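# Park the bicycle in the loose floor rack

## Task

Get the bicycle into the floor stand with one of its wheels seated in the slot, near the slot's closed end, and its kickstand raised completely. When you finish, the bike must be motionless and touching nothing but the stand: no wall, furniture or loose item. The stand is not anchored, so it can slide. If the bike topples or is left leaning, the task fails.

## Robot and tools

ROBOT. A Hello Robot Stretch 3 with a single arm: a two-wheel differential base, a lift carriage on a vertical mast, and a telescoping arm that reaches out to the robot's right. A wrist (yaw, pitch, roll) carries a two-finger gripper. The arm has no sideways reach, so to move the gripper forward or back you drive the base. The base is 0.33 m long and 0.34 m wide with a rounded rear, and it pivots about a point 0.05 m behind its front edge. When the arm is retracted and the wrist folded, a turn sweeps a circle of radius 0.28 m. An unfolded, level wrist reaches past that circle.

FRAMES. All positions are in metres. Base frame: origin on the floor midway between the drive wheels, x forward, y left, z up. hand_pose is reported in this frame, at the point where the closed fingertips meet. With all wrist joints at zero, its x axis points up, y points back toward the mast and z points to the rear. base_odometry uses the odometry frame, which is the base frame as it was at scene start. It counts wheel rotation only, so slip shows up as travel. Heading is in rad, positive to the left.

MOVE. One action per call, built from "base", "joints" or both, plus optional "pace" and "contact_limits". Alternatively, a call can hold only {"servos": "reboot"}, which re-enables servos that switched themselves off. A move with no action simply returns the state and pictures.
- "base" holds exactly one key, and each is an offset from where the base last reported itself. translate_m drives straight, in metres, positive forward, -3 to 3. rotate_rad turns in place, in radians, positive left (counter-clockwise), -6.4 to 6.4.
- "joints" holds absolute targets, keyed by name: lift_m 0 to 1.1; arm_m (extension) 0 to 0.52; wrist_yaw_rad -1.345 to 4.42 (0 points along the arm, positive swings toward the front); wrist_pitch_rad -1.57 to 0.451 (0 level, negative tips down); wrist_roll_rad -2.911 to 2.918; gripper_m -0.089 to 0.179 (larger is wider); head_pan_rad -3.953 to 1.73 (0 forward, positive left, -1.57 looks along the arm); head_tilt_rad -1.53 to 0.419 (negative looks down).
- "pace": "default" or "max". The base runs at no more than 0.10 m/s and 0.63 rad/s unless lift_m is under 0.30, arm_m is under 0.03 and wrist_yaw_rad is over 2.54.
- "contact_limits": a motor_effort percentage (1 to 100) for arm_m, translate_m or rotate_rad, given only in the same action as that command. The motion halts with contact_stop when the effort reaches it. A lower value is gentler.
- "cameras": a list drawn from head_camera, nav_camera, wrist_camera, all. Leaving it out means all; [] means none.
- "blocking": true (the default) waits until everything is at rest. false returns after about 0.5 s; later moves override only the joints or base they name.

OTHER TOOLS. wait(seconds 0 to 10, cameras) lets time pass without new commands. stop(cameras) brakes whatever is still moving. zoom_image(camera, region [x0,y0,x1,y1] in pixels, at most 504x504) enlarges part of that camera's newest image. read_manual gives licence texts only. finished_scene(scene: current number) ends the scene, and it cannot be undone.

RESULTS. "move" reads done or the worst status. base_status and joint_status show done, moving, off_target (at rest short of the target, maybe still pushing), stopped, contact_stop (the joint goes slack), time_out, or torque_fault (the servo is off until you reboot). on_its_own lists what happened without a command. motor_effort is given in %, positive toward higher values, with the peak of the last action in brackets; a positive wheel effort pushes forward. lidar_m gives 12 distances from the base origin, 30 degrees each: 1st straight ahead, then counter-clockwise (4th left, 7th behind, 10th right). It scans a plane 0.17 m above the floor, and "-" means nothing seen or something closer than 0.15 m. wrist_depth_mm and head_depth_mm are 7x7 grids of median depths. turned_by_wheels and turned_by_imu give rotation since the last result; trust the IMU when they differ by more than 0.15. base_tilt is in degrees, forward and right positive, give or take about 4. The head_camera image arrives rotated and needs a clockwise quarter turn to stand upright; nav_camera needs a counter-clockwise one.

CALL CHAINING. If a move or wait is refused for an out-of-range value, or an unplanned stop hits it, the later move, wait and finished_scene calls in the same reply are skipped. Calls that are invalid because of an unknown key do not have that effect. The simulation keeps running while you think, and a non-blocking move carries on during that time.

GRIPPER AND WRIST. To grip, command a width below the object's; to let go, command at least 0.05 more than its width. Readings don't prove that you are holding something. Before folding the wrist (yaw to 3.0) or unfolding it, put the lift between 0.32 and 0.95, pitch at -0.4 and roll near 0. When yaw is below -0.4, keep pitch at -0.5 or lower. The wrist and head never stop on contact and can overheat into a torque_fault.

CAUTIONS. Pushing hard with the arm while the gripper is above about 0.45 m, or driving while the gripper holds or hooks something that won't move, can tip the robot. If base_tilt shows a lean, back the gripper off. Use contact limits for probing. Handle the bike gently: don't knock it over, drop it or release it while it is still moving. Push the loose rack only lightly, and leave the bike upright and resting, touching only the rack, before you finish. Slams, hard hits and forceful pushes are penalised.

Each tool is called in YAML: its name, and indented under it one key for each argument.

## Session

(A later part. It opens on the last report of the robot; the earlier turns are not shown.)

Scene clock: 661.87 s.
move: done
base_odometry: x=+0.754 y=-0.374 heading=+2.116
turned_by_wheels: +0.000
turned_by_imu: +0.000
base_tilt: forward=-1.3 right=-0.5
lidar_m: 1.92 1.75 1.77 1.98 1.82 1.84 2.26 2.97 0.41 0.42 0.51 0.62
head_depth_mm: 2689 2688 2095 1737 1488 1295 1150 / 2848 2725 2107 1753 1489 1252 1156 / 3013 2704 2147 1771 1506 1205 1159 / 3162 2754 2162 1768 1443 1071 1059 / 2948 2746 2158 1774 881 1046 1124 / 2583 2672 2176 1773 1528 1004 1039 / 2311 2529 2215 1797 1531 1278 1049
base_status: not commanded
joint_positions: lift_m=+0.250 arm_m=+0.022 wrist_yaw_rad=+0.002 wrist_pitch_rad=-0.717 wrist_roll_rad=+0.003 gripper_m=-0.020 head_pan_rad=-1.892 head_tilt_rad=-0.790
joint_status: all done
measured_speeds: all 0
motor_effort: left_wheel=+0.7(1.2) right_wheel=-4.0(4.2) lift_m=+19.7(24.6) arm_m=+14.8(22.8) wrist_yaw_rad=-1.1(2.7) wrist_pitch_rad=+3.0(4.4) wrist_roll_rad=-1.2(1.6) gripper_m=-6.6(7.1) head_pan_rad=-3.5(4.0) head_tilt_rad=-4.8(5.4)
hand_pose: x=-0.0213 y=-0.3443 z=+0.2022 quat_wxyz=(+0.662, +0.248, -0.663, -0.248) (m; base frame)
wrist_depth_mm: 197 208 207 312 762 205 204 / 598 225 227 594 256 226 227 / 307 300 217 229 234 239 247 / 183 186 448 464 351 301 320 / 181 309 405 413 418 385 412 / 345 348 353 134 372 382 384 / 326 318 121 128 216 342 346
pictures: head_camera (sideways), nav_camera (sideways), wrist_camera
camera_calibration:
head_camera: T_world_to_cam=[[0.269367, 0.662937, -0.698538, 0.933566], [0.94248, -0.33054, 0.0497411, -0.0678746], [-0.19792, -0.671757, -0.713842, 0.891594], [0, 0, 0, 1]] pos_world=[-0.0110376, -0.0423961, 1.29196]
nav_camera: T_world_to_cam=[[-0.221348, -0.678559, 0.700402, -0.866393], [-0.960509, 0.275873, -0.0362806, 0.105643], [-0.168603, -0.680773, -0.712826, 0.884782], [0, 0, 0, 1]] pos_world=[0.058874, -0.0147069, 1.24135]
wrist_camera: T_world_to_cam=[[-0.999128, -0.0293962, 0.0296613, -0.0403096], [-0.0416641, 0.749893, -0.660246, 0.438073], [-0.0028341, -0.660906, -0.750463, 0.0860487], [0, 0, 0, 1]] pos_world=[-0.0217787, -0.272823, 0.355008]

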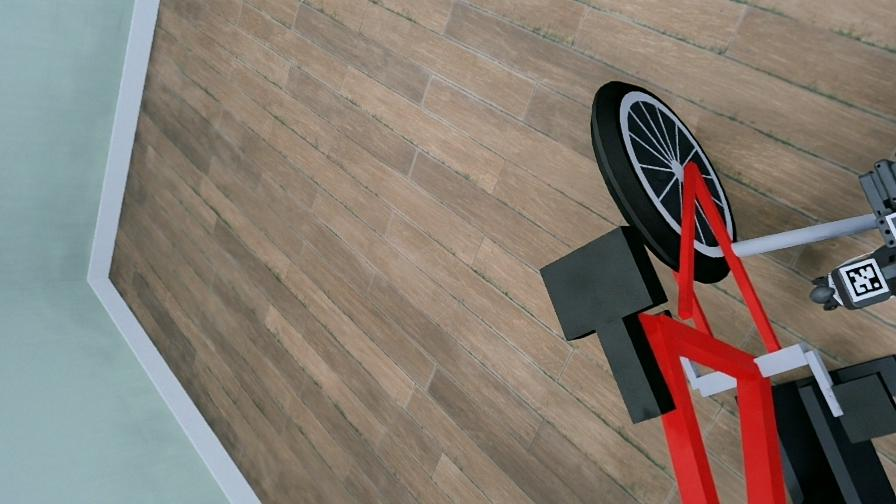

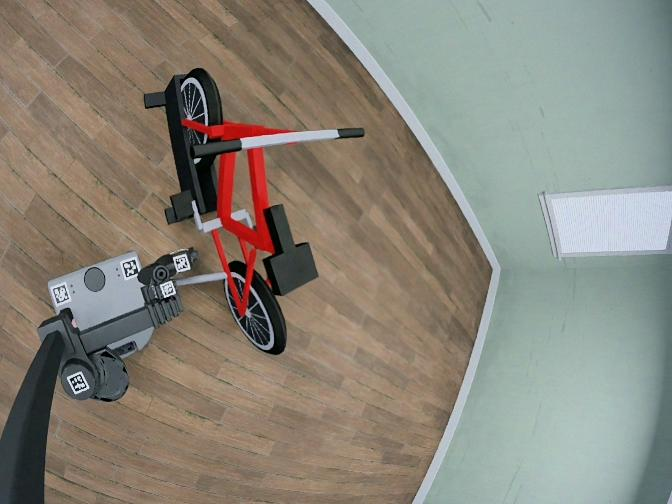

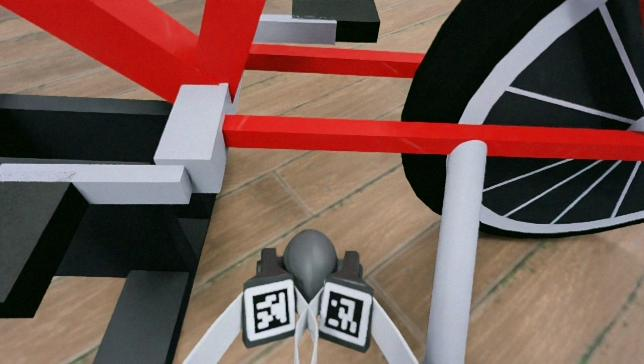

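move:
  joints: {"lift_m": 0.11, "head_pan_rad": -1.75, "head_tilt_rad": -0.95}

move:
  base: {"translate_m": -0.05}
  contact_limits: {"translate_m": 25}
  cameras: ["wrist_camera", "head_camera"]

Scene clock: 666.30 s.
move: done
base_odometry: x=+0.754 y=-0.374 heading=+2.116
turned_by_wheels: +0.000
turned_by_imu: +0.000
base_tilt: forward=-1.3 right=-0.5
lidar_m: 1.92 1.75 1.76 1.98 1.82 1.84 2.26 2.97 0.41 2.12 0.51 0.62
head_depth_mm: 2520 2099 1778 1536 1346 1224 1112 / 2541 2083 1783 1552 1189 1231 978 / 2550 2094 1792 1566 1086 1219 853 / 2546 2114 1788 886 1124 1236 957 / 2485 2111 1797 1570 1077 1206 1128 / 2385 2137 1807 1563 1052 1193 1132 / 2168 2160 1804 1593 1000 1150 1128
base_status: not commanded
joint_positions: lift_m=+0.110 arm_m=+0.022 wrist_yaw_rad=+0.002 wrist_pitch_rad=-0.716 wrist_roll_rad=+0.003 gripper_m=-0.020 head_pan_rad=-1.758 head_tilt_rad=-0.938
joint_status: all done
measured_speeds: all 0
motor_effort: left_wheel=+1.0(1.2) right_wheel=-3.9(4.1) lift_m=+18.7(23.1) arm_m=+14.1(15.3) wrist_yaw_rad=-1.5(2.9) wrist_pitch_rad=+3.1(3.4) wrist_roll_rad=-1.3(1.5) gripper_m=-7.0(7.0) head_pan_rad=+4.1(6.4) head_tilt_rad=-5.9(6.2)
hand_pose: x=-0.0213 y=-0.3444 z=+0.0623 quat_wxyz=(+0.662, +0.248, -0.663, -0.248) (m; base frame)
wrist_depth_mm: 170 248 451 459 458 208 119 / 181 268 359 379 384 237 116 / 208 289 315 321 326 313 112 / 236 245 278 282 286 285 112 / 217 234 243 252 254 249 248 / 195 214 216 134 226 217 107 / 196 198 121 128 200 203 106
pictures: head_camera (sideways), nav_camera (sideways), wrist_camera
camera_calibration:
head_camera: T_world_to_cam=[[0.196351, 0.786408, -0.585669, 0.786945], [0.97679, -0.209023, 0.0468115, -0.0642606], [-0.0856056, -0.581267, -0.809197, 1.0149], [0, 0, 0, 1]] pos_world=[-0.00486681, -0.0423611, 1.28516]
nav_camera: T_world_to_cam=[[-0.14673, -0.795765, 0.587561, -0.719818], [-0.987625, 0.151109, -0.0419818, 0.113223], [-0.0553784, -0.58645, -0.80809, 1.00797], [0, 0, 0, 1]] pos_world=[0.0620229, 0.00120794, 1.24222]
wrist_camera: T_world_to_cam=[[-0.999128, -0.0293813, 0.0296755, -0.0361582], [-0.0416637, 0.749558, -0.660626, 0.34568], [-0.00283341, -0.661286, -0.750128, -0.01916], [0, 0, 0, 1]] pos_world=[-0.0217786, -0.27284, 0.215066]

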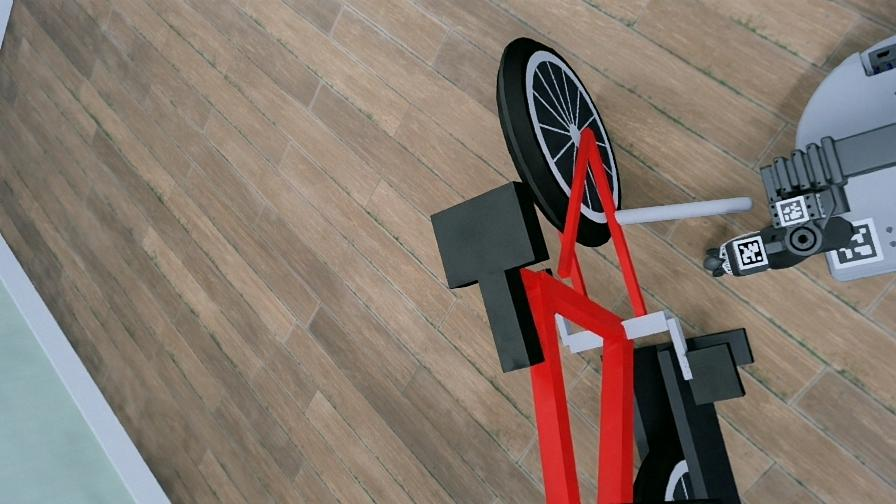

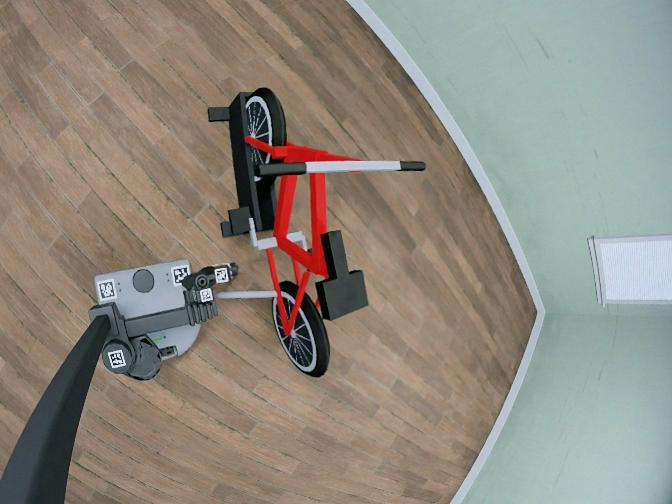

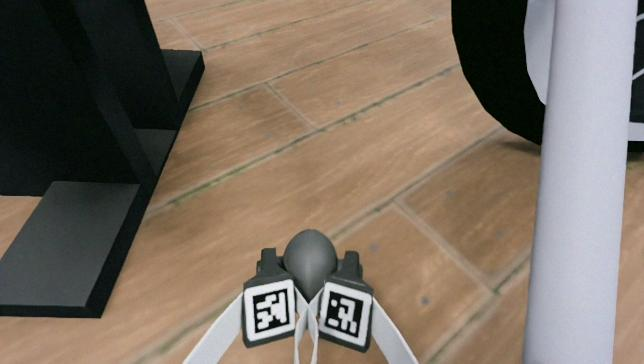

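Scene clock: 667.87 s.
move: done
base_odometry: x=+0.780 y=-0.416 heading=+2.116
turned_by_wheels: +0.000
turned_by_imu: +0.000
base_tilt: forward=-1.4 right=-0.5
lidar_m: 1.96 1.79 1.80 1.95 1.79 1.81 2.22 2.95 0.49 2.15 0.54 0.62
head_depth_mm: 2512 2084 1764 1541 1365 1224 1114 / 2521 2077 1773 1547 1224 1231 978 / 2559 2109 1785 1569 1102 1237 854 / 2597 2109 1790 1535 1088 1206 956 / 2517 2133 1816 1568 961 1225 1127 / 2390 2141 1823 1570 1053 1166 1136 / 2192 2161 1827 1574 1002 1165 1132
base_status: done
joint_positions: lift_m=+0.110 arm_m=+0.022 wrist_yaw_rad=+0.003 wrist_pitch_rad=-0.716 wrist_roll_rad=+0.003 gripper_m=-0.020 head_pan_rad=-1.758 head_tilt_rad=-0.938
joint_status: not commanded
measured_speeds: all 0
motor_effort: left_wheel=+1.1(4.9) right_wheel=-6.9(7.7) lift_m=+19.1(19.7) arm_m=+13.7(15.3) wrist_yaw_rad=-2.7(3.8) wrist_pitch_rad=+3.0(3.3) wrist_roll_rad=-1.3(1.5) gripper_m=-6.5(7.1) head_pan_rad=+3.9(4.5) head_tilt_rad=-5.3(6.0)
contact_limits: translate_m 25 (maximum 100)
hand_pose: x=-0.0210 y=-0.3444 z=+0.0623 quat_wxyz=(+0.662, +0.249, -0.662, -0.248) (m; base frame)
wrist_depth_mm: 240 440 447 452 200 195 204 / 268 340 371 372 116 224 234 / 233 302 313 321 114 269 278 / 243 271 277 279 111 285 295 / 230 242 243 249 107 253 260 / 213 216 218 130 105 227 231 / 196 197 121 128 105 207 209
pictures: head_camera (sideways), wrist_camera
camera_calibration:
head_camera: T_world_to_cam=[[0.196198, 0.786457, -0.585655, 0.786927], [0.976831, -0.208832, 0.0468111, -0.0642603], [-0.0854888, -0.58127, -0.809207, 1.01492], [0, 0, 0, 1]] pos_world=[-0.00485844, -0.042363, 1.28515]
wrist_camera: T_world_to_cam=[[-0.999076, -0.0310783, 0.0296726, -0.0364398], [-0.0429349, 0.749486, -0.660626, 0.345641], [-0.00170805, -0.66129, -0.750128, -0.0191365], [0, 0, 0, 1]] pos_world=[-0.0215988, -0.27284, 0.215066]

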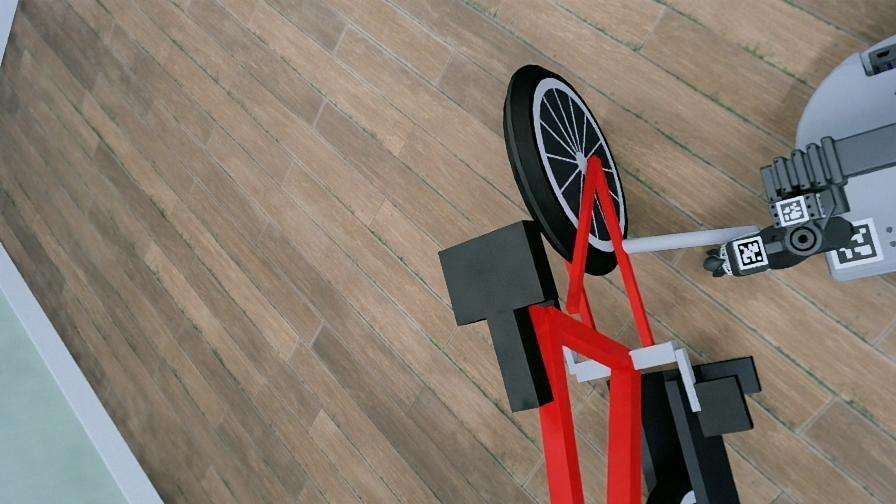

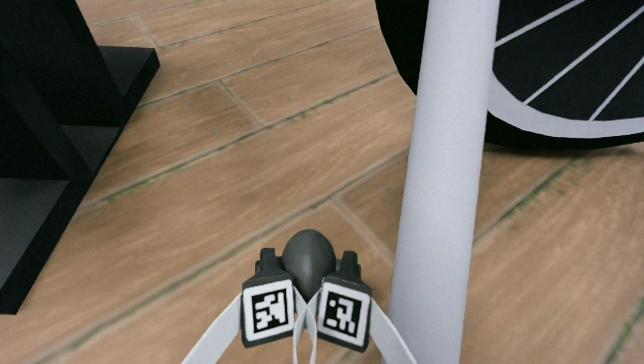

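move:
  base: {"translate_m": -0.1}
  contact_limits: {"translate_m": 25}
  cameras: ["wrist_camera", "head_camera"]

Scene clock: 671.97 s.
move: done
base_odometry: x=+0.832 y=-0.502 heading=+2.116
turned_by_wheels: +0.000
turned_by_imu: +0.000
base_tilt: forward=-1.4 right=-0.5
lidar_m: 2.05 1.86 1.88 1.88 1.73 1.74 2.15 2.87 0.49 2.21 0.54 0.62
head_depth_mm: 2527 2063 1784 1528 1360 1227 1109 / 2520 2084 1783 1551 1231 1233 980 / 2550 2104 1785 1562 1135 1230 855 / 2525 2120 1790 1534 1082 1208 958 / 2583 2122 1826 1567 1020 1234 1123 / 2454 2136 1805 1569 1055 1189 1136 / 2278 2144 1830 1574 1006 1171 1130
base_status: done
joint_positions: lift_m=+0.110 arm_m=+0.022 wrist_yaw_rad=+0.005 wrist_pitch_rad=-0.711 wrist_roll_rad=+0.003 gripper_m=-0.020 head_pan_rad=-1.758 head_tilt_rad=-0.938
joint_status: not commanded
measured_speeds: all 0
motor_effort: left_wheel=+1.8(3.3) right_wheel=-6.7(14.3) lift_m=+21.4(21.6) arm_m=+13.0(13.7) wrist_yaw_rad=-4.1(12.7) wrist_pitch_rad=+2.0(3.3) wrist_roll_rad=-1.3(1.6) gripper_m=-6.1(7.2) head_pan_rad=+4.1(4.7) head_tilt_rad=-5.2(6.2)
contact_limits: translate_m 25 (maximum 100)
hand_pose: x=-0.0207 y=-0.3454 z=+0.0633 quat_wxyz=(+0.663, +0.247, -0.663, -0.245) (m; base frame)
wrist_depth_mm: 438 441 448 466 124 203 210 / 346 363 369 382 119 230 239 / 309 315 322 325 115 278 285 / 270 275 279 282 113 291 296 / 240 244 248 258 111 257 261 / 217 219 217 130 108 229 233 / 197 199 122 128 108 208 212
pictures: head_camera (sideways), wrist_camera
camera_calibration:
head_camera: T_world_to_cam=[[0.1962, 0.786466, -0.585642, 0.786911], [0.97683, -0.208833, 0.0468107, -0.0642599], [-0.0854863, -0.581258, -0.809217, 1.01493], [0, 0, 0, 1]] pos_world=[-0.00485838, -0.0423627, 1.28515]
wrist_camera: T_world_to_cam=[[-0.999033, -0.032305, 0.0298315, -0.0366829], [-0.0439653, 0.745669, -0.664865, 0.346031], [-0.000765949, -0.665533, -0.746368, -0.020765], [0, 0, 0, 1]] pos_world=[-0.02145, -0.27303, 0.21566]

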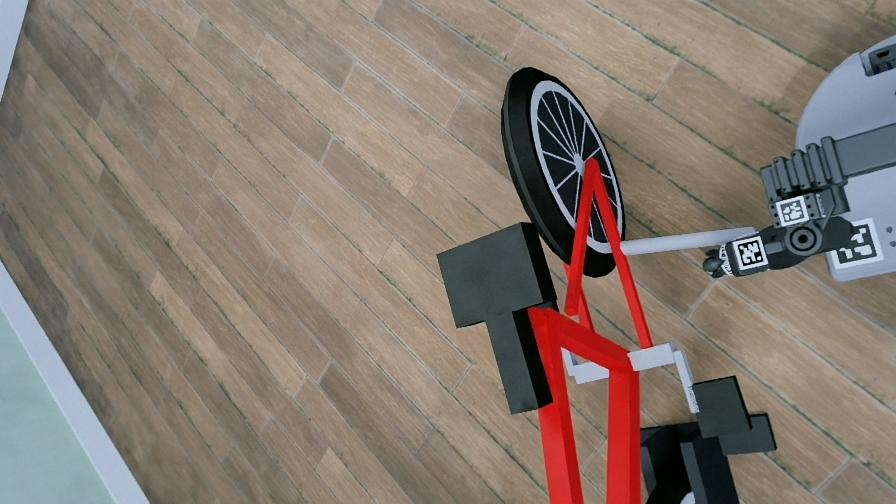

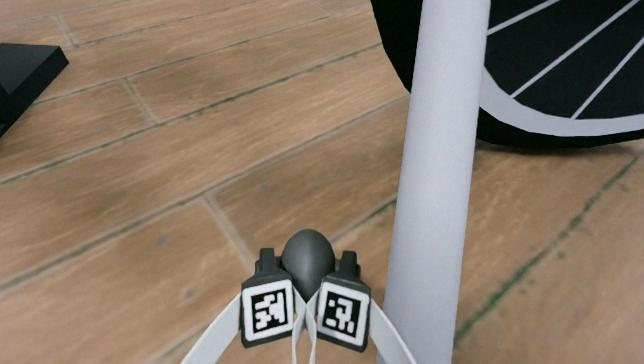

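move:
  base: {"translate_m": 0.02}
  joints: {"head_pan_rad": -1.0, "head_tilt_rad": -0.75}

zoom_image:
  camera: "head_camera"
  region: [450, 0, 896, 504]

Scene clock: 687.53 s.
move: done
base_odometry: x=+0.822 y=-0.485 heading=+2.116
turned_by_wheels: +0.000
turned_by_imu: +0.000
base_tilt: forward=-1.4 right=-0.5
lidar_m: 2.03 1.85 1.87 1.89 1.74 1.75 2.16 2.89 0.49 2.20 0.53 0.62
head_depth_mm: 1884 2157 2220 1810 1531 835 1119 / 1868 2129 2227 1773 1522 1022 1141 / 1823 2080 2227 1829 1499 1233 1131 / 1812 2047 2212 1836 1508 1114 1148 / 1770 2019 2183 1844 1552 1184 1176 / 1739 1968 2164 1855 1565 1297 1184 / 1720 1930 2153 1866 1565 1335 1183
base_status: done
joint_positions: lift_m=+0.110 arm_m=+0.022 wrist_yaw_rad=+0.002 wrist_pitch_rad=-0.711 wrist_roll_rad=+0.003 gripper_m=-0.020 head_pan_rad=-1.008 head_tilt_rad=-0.754
joint_status: all done
measured_speeds: all 0
motor_effort: left_wheel=+3.0(7.9) right_wheel=+0.4(5.0) lift_m=+27.2(27.2) arm_m=+11.5(12.6) wrist_yaw_rad=-0.7(4.7) wrist_pitch_rad=+1.9(2.3) wrist_roll_rad=-1.3(1.5) gripper_m=-5.2(7.0) head_pan_rad=+4.4(6.2) head_tilt_rad=+1.6(2.8)
hand_pose: x=-0.0212 y=-0.3454 z=+0.0633 quat_wxyz=(+0.662, +0.246, -0.663, -0.246) (m; base frame)
wrist_depth_mm: 431 442 458 463 220 119 209 / 342 367 372 381 372 118 237 / 306 313 322 320 333 117 287 / 271 273 276 283 282 115 297 / 239 245 246 252 251 113 261 / 216 217 216 133 221 222 234 / 196 200 121 129 111 205 211
pictures: head_camera (sideways), nav_camera (sideways), wrist_camera
camera_calibration:
head_camera: T_world_to_cam=[[-0.328028, 0.607208, -0.723668, 0.969959], [0.852421, 0.520432, 0.0502891, -0.0680411], [0.407156, -0.600374, -0.688314, 0.854701], [0, 0, 0, 1]] pos_world=[0.0281771, -0.040417, 1.29365]
nav_camera: T_world_to_cam=[[0.37053, -0.57994, 0.725518, -0.902735], [-0.821873, -0.568608, -0.0347753, 0.102839], [0.432703, -0.583399, -0.687324, 0.847945], [0, 0, 0, 1]] pos_world=[0.0521028, 0.029633, 1.24134]
wrist_camera: T_world_to_cam=[[-0.999116, -0.0296076, 0.0298324, -0.0362346], [-0.0419525, 0.745785, -0.664865, 0.346094], [-0.00256353, -0.665529, -0.746368, -0.0208027], [0, 0, 0, 1]] pos_world=[-0.0217364, -0.273029, 0.21566]

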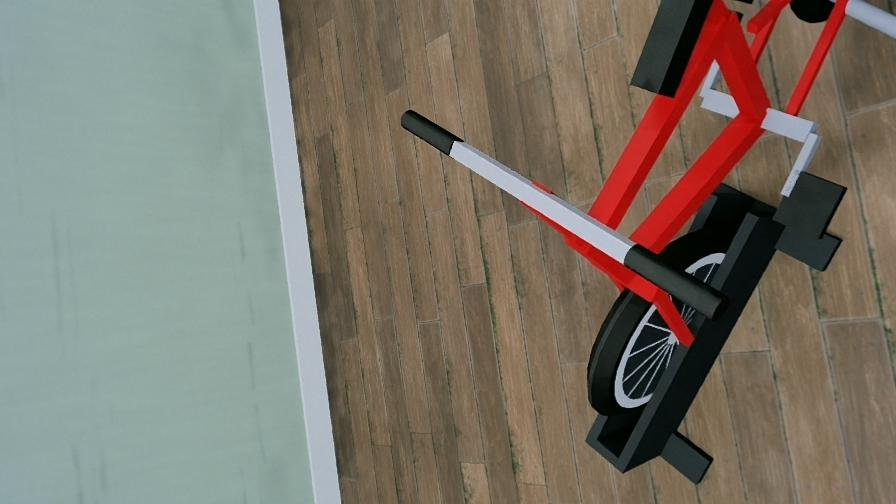

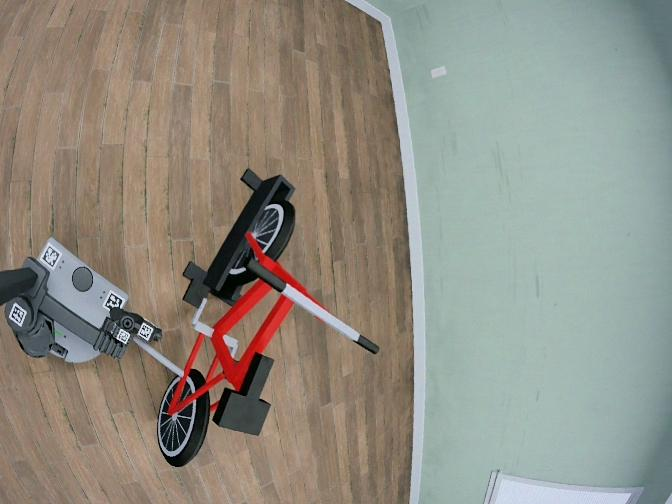

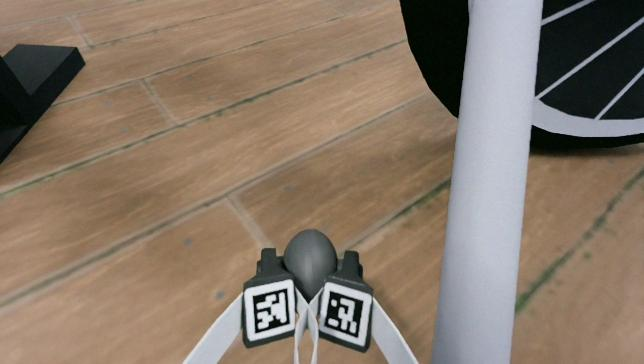

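Scaled by 1.000.

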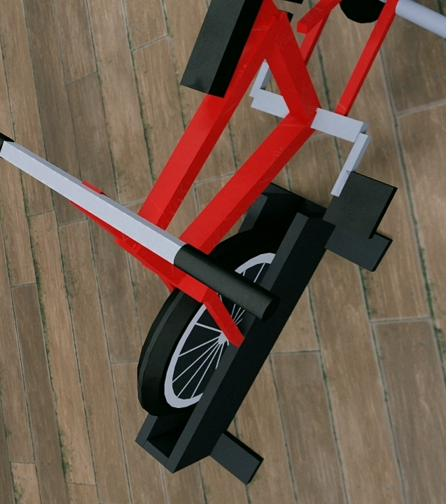

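move:
  joints: {"lift_m": 0.3, "gripper_m": 0.1}
  cameras: ["wrist_camera"]

move:
  base: {"translate_m": -0.055}
  joints: {"arm_m": 0.055, "head_pan_rad": -1.75, "head_tilt_rad": -0.95}

Scene clock: 712.30 s.
move: done
base_odometry: x=+0.822 y=-0.485 heading=+2.116
turned_by_wheels: +0.000
turned_by_imu: +0.000
base_tilt: forward=-1.4 right=-0.4
lidar_m: 2.03 1.85 1.86 1.89 1.74 1.75 2.17 2.89 0.49 0.40 0.53 0.62
head_depth_mm: 1891 2168 2210 1800 1521 830 1124 / 1865 2120 2241 1762 1530 1018 1126 / 1840 2081 2253 1832 1504 1229 1128 / 1800 2027 2204 1818 1510 1120 1152 / 1773 1993 2203 1855 1544 1181 1181 / 1750 1982 2173 1857 1563 1295 1187 / 1731 1938 2161 1873 1565 1337 1183
base_status: not commanded
joint_positions: lift_m=+0.300 arm_m=+0.022 wrist_yaw_rad=+0.002 wrist_pitch_rad=-0.711 wrist_roll_rad=+0.003 gripper_m=+0.100 head_pan_rad=-1.008 head_tilt_rad=-0.754
joint_status: all done
measured_speeds: all 0
motor_effort: left_wheel=+3.3(4.0) right_wheel=+0.7(0.7) lift_m=+34.0(38.1) arm_m=+9.9(11.7) wrist_yaw_rad=-1.8(3.1) wrist_pitch_rad=+1.9(2.2) wrist_roll_rad=-1.1(1.5) gripper_m=+0.7(79.7) head_pan_rad=+4.2(4.8) head_tilt_rad=+1.9(2.4)
hand_pose: x=-0.0212 y=-0.3454 z=+0.2533 quat_wxyz=(+0.662, +0.246, -0.663, -0.246) (m; base frame)
wrist_depth_mm: 813 853 211 902 866 204 211 / 231 250 319 362 242 219 234 / 575 263 572 581 275 267 264 / 362 248 269 274 277 296 315 / 222 231 470 481 272 398 423 / 203 122 418 427 145 440 442 / - 122 380 386 259 379 409
pictures: wrist_camera
camera_calibration:
wrist_camera: T_world_to_cam=[[-0.999118, -0.0295609, 0.0298325, -0.0418951], [-0.0419177, 0.745787, -0.664865, 0.472421], [-0.00259468, -0.665529, -0.746368, 0.121009], [0, 0, 0, 1]] pos_world=[-0.0217413, -0.273029, 0.405663]

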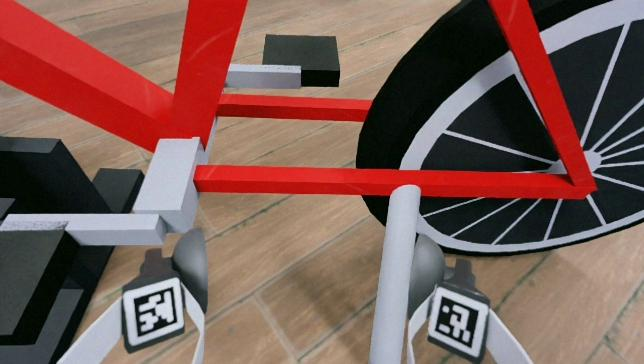

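Scene clock: 713.93 s.
move: done
base_odometry: x=+0.850 y=-0.532 heading=+2.117
turned_by_wheels: +0.000
turned_by_imu: +0.000
base_tilt: forward=-1.4 right=-0.5
lidar_m: 2.08 1.89 1.91 1.85 1.70 1.72 2.12 2.84 0.50 0.39 0.56 0.62
head_depth_mm: 2519 2050 1771 1547 1365 1224 1110 / 2547 2077 1786 1554 1299 1231 953 / 2546 2074 1788 1557 1110 733 941 / 2544 2107 1808 1559 1069 846 983 / 2578 2120 1796 1572 1013 1221 1123 / 2443 2148 1817 1575 1039 1207 1127 / 2247 2142 1831 1587 1025 1181 1134
base_status: done
joint_positions: lift_m=+0.300 arm_m=+0.055 wrist_yaw_rad=+0.002 wrist_pitch_rad=-0.711 wrist_roll_rad=+0.003 gripper_m=+0.100 head_pan_rad=-1.742 head_tilt_rad=-0.938
joint_status: all done
measured_speeds: all 0
motor_effort: left_wheel=+0.1(4.6) right_wheel=-4.3(7.9) lift_m=+33.0(34.4) arm_m=+16.5(21.8) wrist_yaw_rad=-2.1(2.4) wrist_pitch_rad=+2.0(2.2) wrist_roll_rad=-1.3(1.5) gripper_m=+0.0(1.4) head_pan_rad=-2.8(6.4) head_tilt_rad=-5.5(7.2)
hand_pose: x=-0.0213 y=-0.3784 z=+0.2533 quat_wxyz=(+0.662, +0.246, -0.663, -0.246) (m; base frame)
wrist_depth_mm: 182 208 874 863 175 169 179 / 236 230 339 226 194 201 198 / 234 292 578 239 225 220 230 / 242 269 528 267 264 260 275 / 216 246 253 250 259 333 341 / 392 122 409 413 145 428 448 / - 122 383 373 377 380 398
pictures: head_camera (sideways), nav_camera (sideways), wrist_camera
camera_calibration:
head_camera: T_world_to_cam=[[0.183418, 0.789505, -0.585696, 0.787059], [0.980088, -0.192967, 0.0468123, -0.0642818], [-0.0760613, -0.58262, -0.809178, 1.01482], [0, 0, 0, 1]] pos_world=[-0.00417037, -0.0425359, 1.28516]
nav_camera: T_world_to_cam=[[-0.13365, -0.798046, 0.587588, -0.719933], [-0.989972, 0.134883, -0.0419806, 0.113236], [-0.0457531, -0.587307, -0.80807, 1.00788], [0, 0, 0, 1]] pos_world=[0.0619952, 0.00212338, 1.24222]
wrist_camera: T_world_to_cam=[[-0.999123, -0.0293964, 0.0298327, -0.042838], [-0.041795, 0.745794, -0.664865, 0.49704], [-0.00270445, -0.665528, -0.746368, 0.099049], [0, 0, 0, 1]] pos_world=[-0.0217588, -0.306028, 0.405669]

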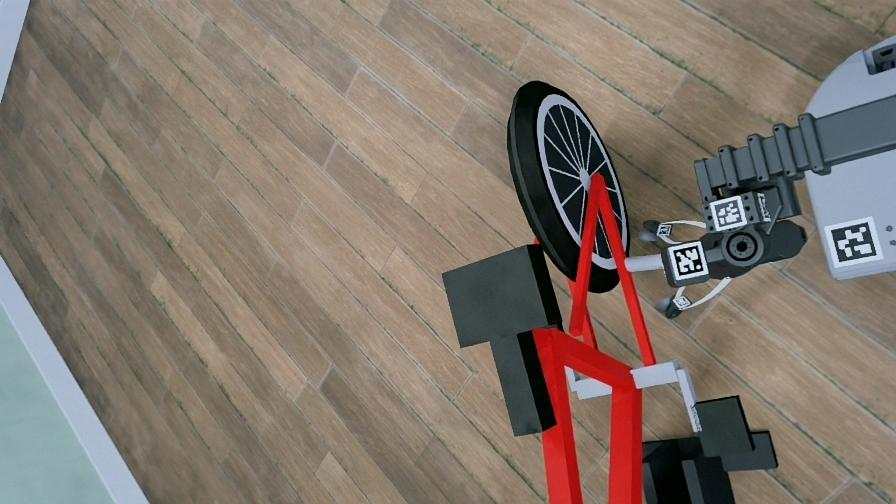

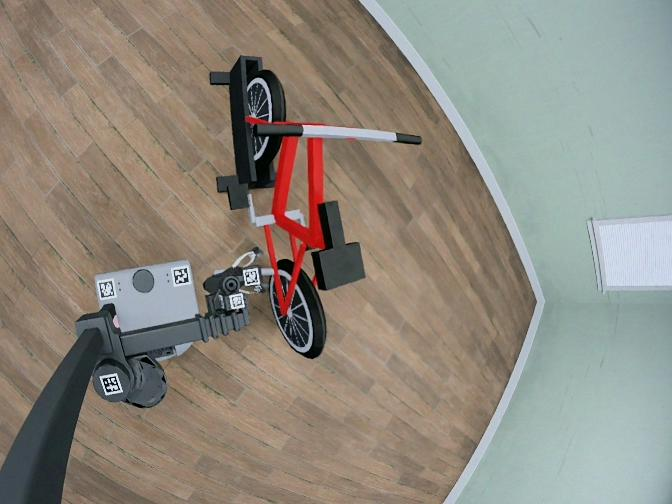

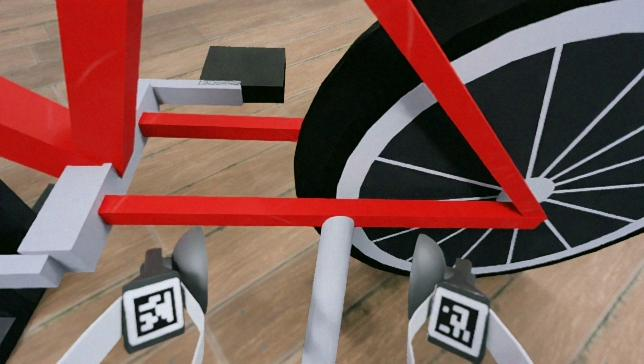

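move:
  base: {"translate_m": -0.01}
  joints: {"arm_m": 0.06, "lift_m": 0.23}
  cameras: ["wrist_camera"]

move:
  joints: {"lift_m": 0.197}
  cameras: ["wrist_camera", "head_camera"]

Scene clock: 719.33 s.
move: done
base_odometry: x=+0.855 y=-0.540 heading=+2.117
turned_by_wheels: +0.000
turned_by_imu: +0.000
base_tilt: forward=-1.4 right=-0.5
lidar_m: 2.09 1.90 1.92 1.84 1.70 1.71 2.11 2.84 0.50 0.39 0.57 0.63
head_depth_mm: 2494 2054 1754 1551 1358 1226 1113 / 2545 2101 1780 1548 1305 1226 966 / 2555 2104 1786 1552 1120 1234 799 / 2581 2128 1787 1552 1078 932 973 / 2565 2138 1799 1576 967 1233 1127 / 2426 2135 1805 1568 1038 1205 1131 / 2291 2148 1814 1585 1024 1177 1130
base_status: done
joint_positions: lift_m=+0.230 arm_m=+0.060 wrist_yaw_rad=+0.002 wrist_pitch_rad=-0.711 wrist_roll_rad=+0.003 gripper_m=+0.100 head_pan_rad=-1.742 head_tilt_rad=-0.938
joint_status: all done
measured_speeds: all 0
motor_effort: left_wheel=+0.4(2.9) right_wheel=-4.3(7.9) lift_m=+18.5(32.7) arm_m=+15.3(22.9) wrist_yaw_rad=-1.6(2.5) wrist_pitch_rad=+2.0(2.2) wrist_roll_rad=-1.2(1.6) gripper_m=+0.0(1.0) head_pan_rad=-3.6(3.9) head_tilt_rad=-5.1(6.2)
hand_pose: x=-0.0213 y=-0.3834 z=+0.1833 quat_wxyz=(+0.662, +0.246, -0.663, -0.246) (m; base frame)
wrist_depth_mm: 194 268 274 174 172 164 170 / 207 547 546 194 190 191 189 / 182 187 194 200 208 211 212 / 415 421 433 194 262 265 272 / 373 383 392 189 307 330 398 / 341 122 348 190 145 358 373 / 313 122 318 186 308 312 330
pictures: wrist_camera
camera_calibration:
wrist_camera: T_world_to_cam=[[-0.999123, -0.0293762, 0.0298325, -0.0408926], [-0.0417798, 0.745794, -0.664865, 0.45423], [-0.00271776, -0.665528, -0.746368, 0.0434741], [0, 0, 0, 1]] pos_world=[-0.021761, -0.31103, 0.335669]

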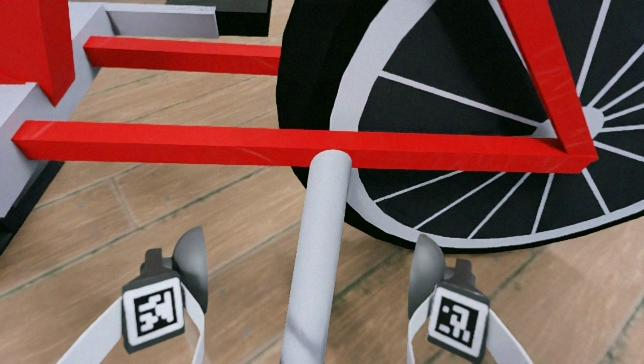

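Scene clock: 720.43 s.
move: done
base_odometry: x=+0.855 y=-0.540 heading=+2.117
turned_by_wheels: +0.000
turned_by_imu: +0.000
base_tilt: forward=-1.3 right=-0.5
lidar_m: 2.09 1.90 1.91 1.85 1.70 1.71 2.11 2.84 0.50 0.40 0.57 0.62
head_depth_mm: 2523 2063 1776 1539 1368 1230 1114 / 2529 2077 1773 1545 1296 1234 966 / 2551 2083 1799 1548 1119 1236 820 / 2576 2116 1789 1556 1075 1111 971 / 2576 2133 1814 1579 963 1223 1125 / 2406 2166 1807 1570 1030 1212 1126 / 2276 2151 1829 1585 1022 1174 1128
base_status: not commanded
joint_positions: lift_m=+0.197 arm_m=+0.060 wrist_yaw_rad=+0.002 wrist_pitch_rad=-0.711 wrist_roll_rad=+0.003 gripper_m=+0.100 head_pan_rad=-1.742 head_tilt_rad=-0.938
joint_status: all done
measured_speeds: all 0
motor_effort: left_wheel=+0.5(0.7) right_wheel=-4.4(4.5) lift_m=+18.5(21.8) arm_m=+14.6(16.1) wrist_yaw_rad=-1.9(3.0) wrist_pitch_rad=+2.1(2.2) wrist_roll_rad=-1.1(1.5) gripper_m=+0.5(1.2) head_pan_rad=-3.6(3.9) head_tilt_rad=-5.4(6.2)
hand_pose: x=-0.0213 y=-0.3834 z=+0.1503 quat_wxyz=(+0.662, +0.246, -0.663, -0.246) (m; base frame)
wrist_depth_mm: 211 570 226 171 171 168 150 / 162 163 166 172 182 188 173 / 424 435 426 169 223 223 189 / 380 385 397 161 262 267 271 / 340 344 351 161 339 345 360 / 305 122 307 161 145 327 330 / - 120 280 158 278 279 297
pictures: head_camera (sideways), wrist_camera
camera_calibration:
head_camera: T_world_to_cam=[[0.18351, 0.789529, -0.585635, 0.786978], [0.980067, -0.193075, 0.0468105, -0.0642793], [-0.0761134, -0.582551, -0.809222, 1.01488], [0, 0, 0, 1]] pos_world=[-0.00417473, -0.0425336, 1.28515]
wrist_camera: T_world_to_cam=[[-0.999123, -0.0293764, 0.0298325, -0.0399082], [-0.04178, 0.745794, -0.664865, 0.43229], [-0.00271758, -0.665528, -0.746368, 0.0188456], [0, 0, 0, 1]] pos_world=[-0.0217609, -0.31103, 0.302671]

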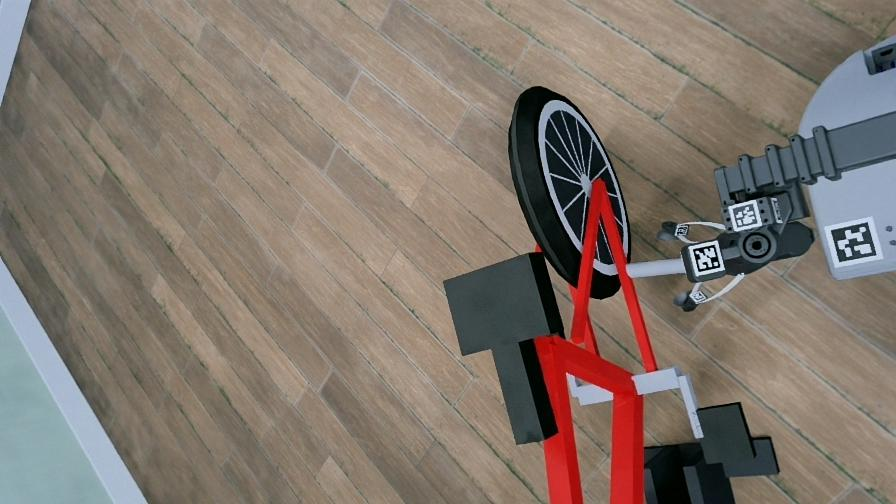

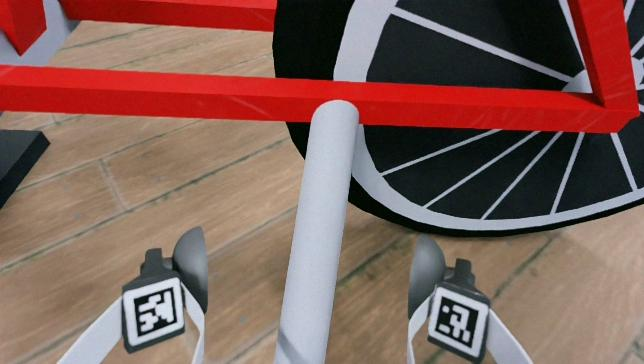

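move:
  joints: {"gripper_m": 0.0}
  cameras: ["wrist_camera"]

Scene clock: 724.97 s.
move: done
base_odometry: x=+0.855 y=-0.540 heading=+2.117
turned_by_wheels: +0.000
turned_by_imu: +0.000
base_tilt: forward=-1.3 right=-0.4
lidar_m: 2.09 1.90 1.92 1.84 1.70 1.71 2.11 2.84 0.50 0.39 0.57 0.62
head_depth_mm: 2514 2075 1774 1542 1368 1232 1112 / 2520 2098 1783 1548 1303 1229 967 / 2533 2102 1793 1553 1117 1234 816 / 2583 2118 1803 1563 1085 1112 969 / 2573 2125 1800 1571 967 1236 1121 / 2440 2116 1802 1581 1037 1207 1126 / 2272 2136 1813 1575 1022 1173 1136
base_status: not commanded
joint_positions: lift_m=+0.197 arm_m=+0.060 wrist_yaw_rad=-0.001 wrist_pitch_rad=-0.711 wrist_roll_rad=+0.003 gripper_m=+0.000 head_pan_rad=-1.742 head_tilt_rad=-0.938
joint_status: all done
measured_speeds: all 0
motor_effort: left_wheel=+0.4(0.7) right_wheel=-4.5(4.7) lift_m=+21.0(21.3) arm_m=+12.3(13.5) wrist_yaw_rad=+0.2(3.2) wrist_pitch_rad=+2.1(2.3) wrist_roll_rad=-1.3(1.4) gripper_m=-7.1(81.7) head_pan_rad=-3.0(4.1) head_tilt_rad=-5.0(5.9)
hand_pose: x=-0.0218 y=-0.3834 z=+0.1503 quat_wxyz=(+0.662, +0.245, -0.664, -0.247) (m; base frame)
wrist_depth_mm: 212 570 226 173 172 169 151 / 162 163 167 171 185 188 173 / 425 432 429 168 221 225 188 / 379 389 392 162 263 268 272 / 337 343 346 158 344 346 361 / 305 307 128 143 317 326 326 / 277 288 123 153 279 289 296
pictures: wrist_camera
camera_calibration:
wrist_camera: T_world_to_cam=[[-0.999202, -0.0265713, 0.0298257, -0.0393322], [-0.0396814, 0.745909, -0.664865, 0.432343], [-0.00458092, -0.665518, -0.746368, 0.0187897], [0, 0, 0, 1]] pos_world=[-0.0220587, -0.311028, 0.302647]

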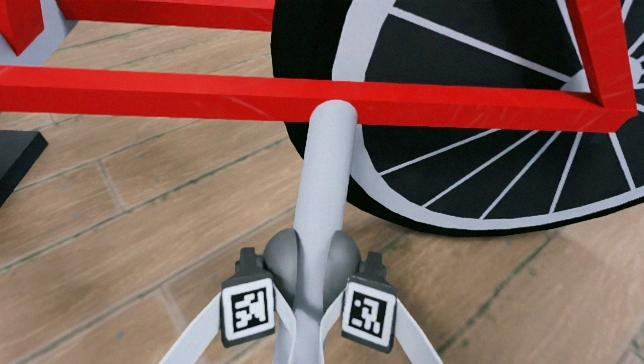

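move:
  joints: {"wrist_roll_rad": -0.3, "lift_m": 0.2, "arm_m": 0.062}
  cameras: ["wrist_camera", "head_camera"]

Scene clock: 730.67 s.
move: off_target
base_odometry: x=+0.855 y=-0.540 heading=+2.117
turned_by_wheels: +0.000
turned_by_imu: +0.000
base_tilt: forward=-1.3 right=-0.4
lidar_m: 2.09 1.90 1.91 1.84 1.70 1.71 2.11 2.84 0.50 0.39 0.57 0.62
head_depth_mm: 2524 2075 1765 1539 1361 1228 1106 / 2532 2112 1776 1546 1305 1233 968 / 2522 2097 1790 1558 1114 1238 828 / 2583 2099 1809 1555 1082 1082 967 / 2577 2137 1800 1571 965 1236 1122 / 2444 2135 1811 1580 1036 1210 1137 / 2277 2128 1833 1575 1013 1179 1129
base_status: not commanded
joint_positions: lift_m=+0.200 arm_m=+0.062 wrist_yaw_rad=-0.004 wrist_pitch_rad=-0.718 wrist_roll_rad=-0.277 gripper_m=+0.000 head_pan_rad=-1.742 head_tilt_rad=-0.938
joint_status: wrist_roll_rad off_target (ended at -0.277, target -0.300); the others done
measured_speeds: all 0
motor_effort: left_wheel=+0.3(0.7) right_wheel=-4.1(4.5) lift_m=+30.8(38.5) arm_m=+15.6(19.7) wrist_yaw_rad=+3.0(3.5) wrist_pitch_rad=+3.4(4.3) wrist_roll_rad=-7.8(8.0) gripper_m=-7.0(8.0) head_pan_rad=-3.5(4.1) head_tilt_rad=-6.0(6.1)
hand_pose: x=-0.0222 y=-0.3841 z=+0.1520 quat_wxyz=(+0.747, +0.280, -0.564, -0.214) (m; base frame)
wrist_depth_mm: 154 157 546 220 163 156 148 / 387 412 164 172 178 173 162 / 354 380 412 172 174 188 182 / 320 339 368 166 239 229 185 / 290 309 330 161 291 271 257 / 269 282 127 146 340 351 324 / 250 259 121 155 295 338 366
pictures: head_camera (sideways), wrist_camera
camera_calibration:
head_camera: T_world_to_cam=[[0.183511, 0.789533, -0.58563, 0.786971], [0.980067, -0.193076, 0.0468103, -0.0642791], [-0.0761127, -0.582546, -0.809226, 1.01488], [0, 0, 0, 1]] pos_world=[-0.00417472, -0.0425335, 1.28515]
wrist_camera: T_world_to_cam=[[-0.949703, -0.205396, 0.236384, -0.138812], [-0.310275, 0.719292, -0.62157, 0.411134], [-0.0423612, -0.66365, -0.746843, 0.0196325], [0, 0, 0, 1]] pos_world=[-0.00343439, -0.311207, 0.303023]

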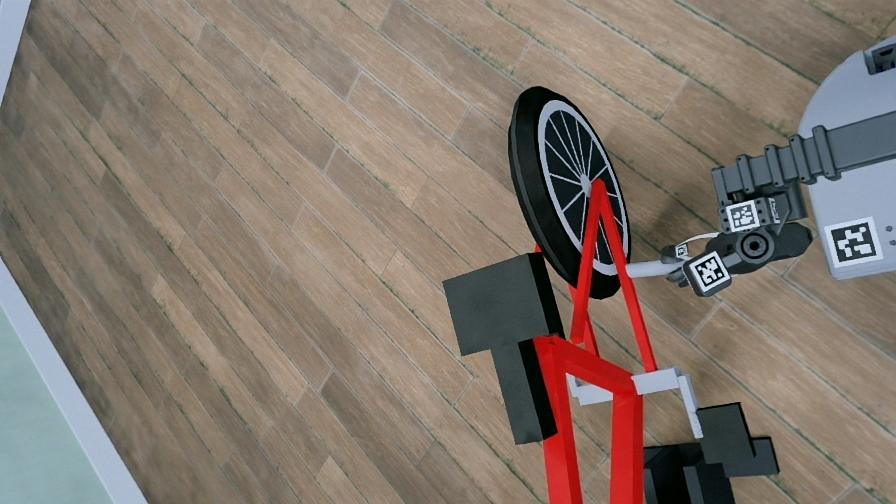

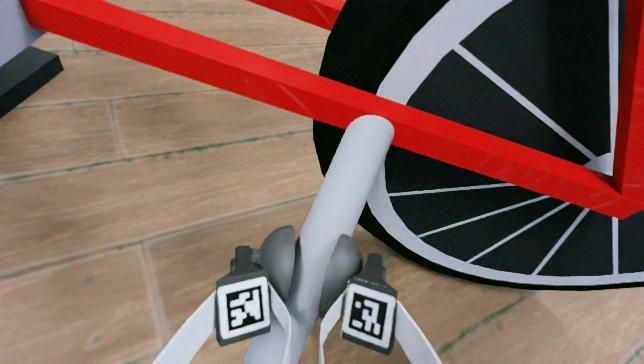

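move:
  joints: {"gripper_m": -0.06}
  cameras: ["wrist_camera"]

move:
  joints: {"wrist_roll_rad": -0.5}
  cameras: ["wrist_camera"]

Scene clock: 741.80 s.
move: done
base_odometry: x=+0.855 y=-0.540 heading=+2.117
turned_by_wheels: +0.000
turned_by_imu: +0.000
base_tilt: forward=-1.3 right=-0.5
lidar_m: 2.09 1.90 1.92 1.84 1.70 1.71 2.11 2.83 0.50 0.48 0.57 0.62
head_depth_mm: 2527 2075 1756 1549 1365 1224 1117 / 2540 2082 1781 1545 1305 1225 968 / 2547 2105 1794 1552 1116 1231 827 / 2568 2118 1788 1565 1077 1116 973 / 2551 2110 1808 1573 968 1247 1125 / 2437 2116 1803 1582 1039 1206 1122 / 2265 2139 1814 1580 1021 1179 1129
base_status: not commanded
joint_positions: lift_m=+0.200 arm_m=+0.062 wrist_yaw_rad=-0.005 wrist_pitch_rad=-0.718 wrist_roll_rad=-0.279 gripper_m=-0.059 head_pan_rad=-1.742 head_tilt_rad=-0.938
joint_status: all done
measured_speeds: all 0
motor_effort: left_wheel=-0.1(0.8) right_wheel=-4.2(4.5) lift_m=+27.3(28.0) arm_m=+4.1(17.3) wrist_yaw_rad=+4.4(4.9) wrist_pitch_rad=+3.2(3.6) wrist_roll_rad=-7.5(7.9) gripper_m=-20.7(96.3) head_pan_rad=-2.8(4.1) head_tilt_rad=-5.6(6.1)
hand_pose: x=-0.0224 y=-0.3842 z=+0.1520 quat_wxyz=(+0.747, +0.279, -0.564, -0.214) (m; base frame)
wrist_depth_mm: 154 157 545 220 166 156 146 / 381 413 163 172 179 173 164 / 354 383 415 172 173 187 181 / 323 343 368 165 237 230 186 / 291 306 332 159 296 271 259 / 267 281 283 130 348 351 325 / 246 261 121 127 313 334 368
pictures: wrist_camera
camera_calibration:
wrist_camera: T_world_to_cam=[[-0.949477, -0.205157, 0.237495, -0.139092], [-0.310844, 0.719013, -0.621608, 0.41107], [-0.0432348, -0.664026, -0.746458, 0.0193008], [0, 0, 0, 1]] pos_world=[-0.0034515, -0.311284, 0.302965]

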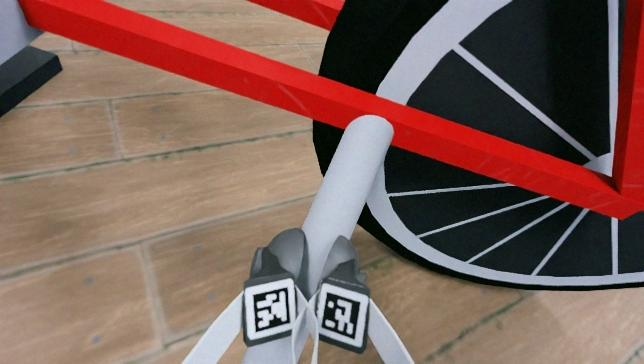

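Scene clock: 742.50 s.
move: off_target
base_odometry: x=+0.855 y=-0.540 heading=+2.117
turned_by_wheels: +0.000
turned_by_imu: +0.000
base_tilt: forward=-1.3 right=-0.4
lidar_m: 2.08 1.90 1.92 1.85 1.70 1.71 2.11 2.83 0.50 0.48 0.57 0.62
head_depth_mm: 2530 2088 1771 1538 1361 1224 1112 / 2541 2085 1785 1551 1305 1228 961 / 2549 2091 1798 1571 1114 1238 827 / 2573 2124 1785 1565 1075 1113 975 / 2580 2133 1806 1571 966 1241 1126 / 2434 2139 1832 1564 1031 1206 1129 / 2280 2152 1819 1573 1018 1181 1129
base_status: not commanded
joint_positions: lift_m=+0.200 arm_m=+0.062 wrist_yaw_rad=-0.006 wrist_pitch_rad=-0.717 wrist_roll_rad=-0.461 gripper_m=-0.057 head_pan_rad=-1.742 head_tilt_rad=-0.938
joint_status: wrist_roll_rad off_target (ended at -0.461, target -0.500)
measured_speeds: all 0
motor_effort: left_wheel=+0.1(0.9) right_wheel=-4.0(4.4) lift_m=+32.7(33.7) arm_m=-5.9(5.9) wrist_yaw_rad=+4.7(5.8) wrist_pitch_rad=+3.3(3.5) wrist_roll_rad=-12.9(13.2) gripper_m=-13.1(20.8) head_pan_rad=-2.8(4.3) head_tilt_rad=-5.4(5.9)
hand_pose: x=-0.0226 y=-0.3843 z=+0.1521 quat_wxyz=(+0.795, +0.297, -0.494, -0.188) (m; base frame)
wrist_depth_mm: 367 409 160 559 169 149 142 / 344 387 421 168 177 164 152 / 310 348 396 405 171 184 173 / 291 317 358 372 183 185 191 / 268 290 323 160 270 244 188 / 250 267 125 134 348 293 260 / 234 248 122 128 334 365 399
pictures: wrist_camera
camera_calibration:
wrist_camera: T_world_to_cam=[[-0.877195, -0.314035, 0.363196, -0.198679], [-0.475553, 0.672515, -0.567075, 0.381246], [-0.0661732, -0.670154, -0.739266, 0.0153687], [0, 0, 0, 1]] pos_world=[0.00803921, -0.308486, 0.299716]

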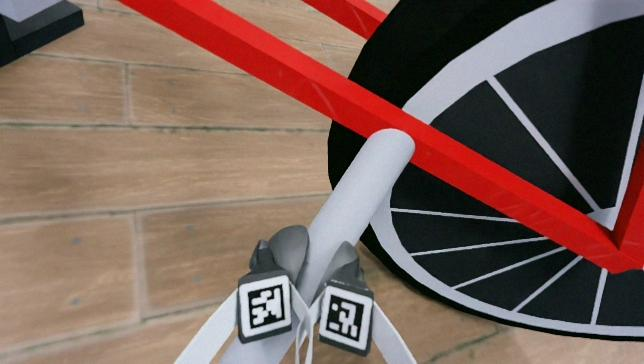

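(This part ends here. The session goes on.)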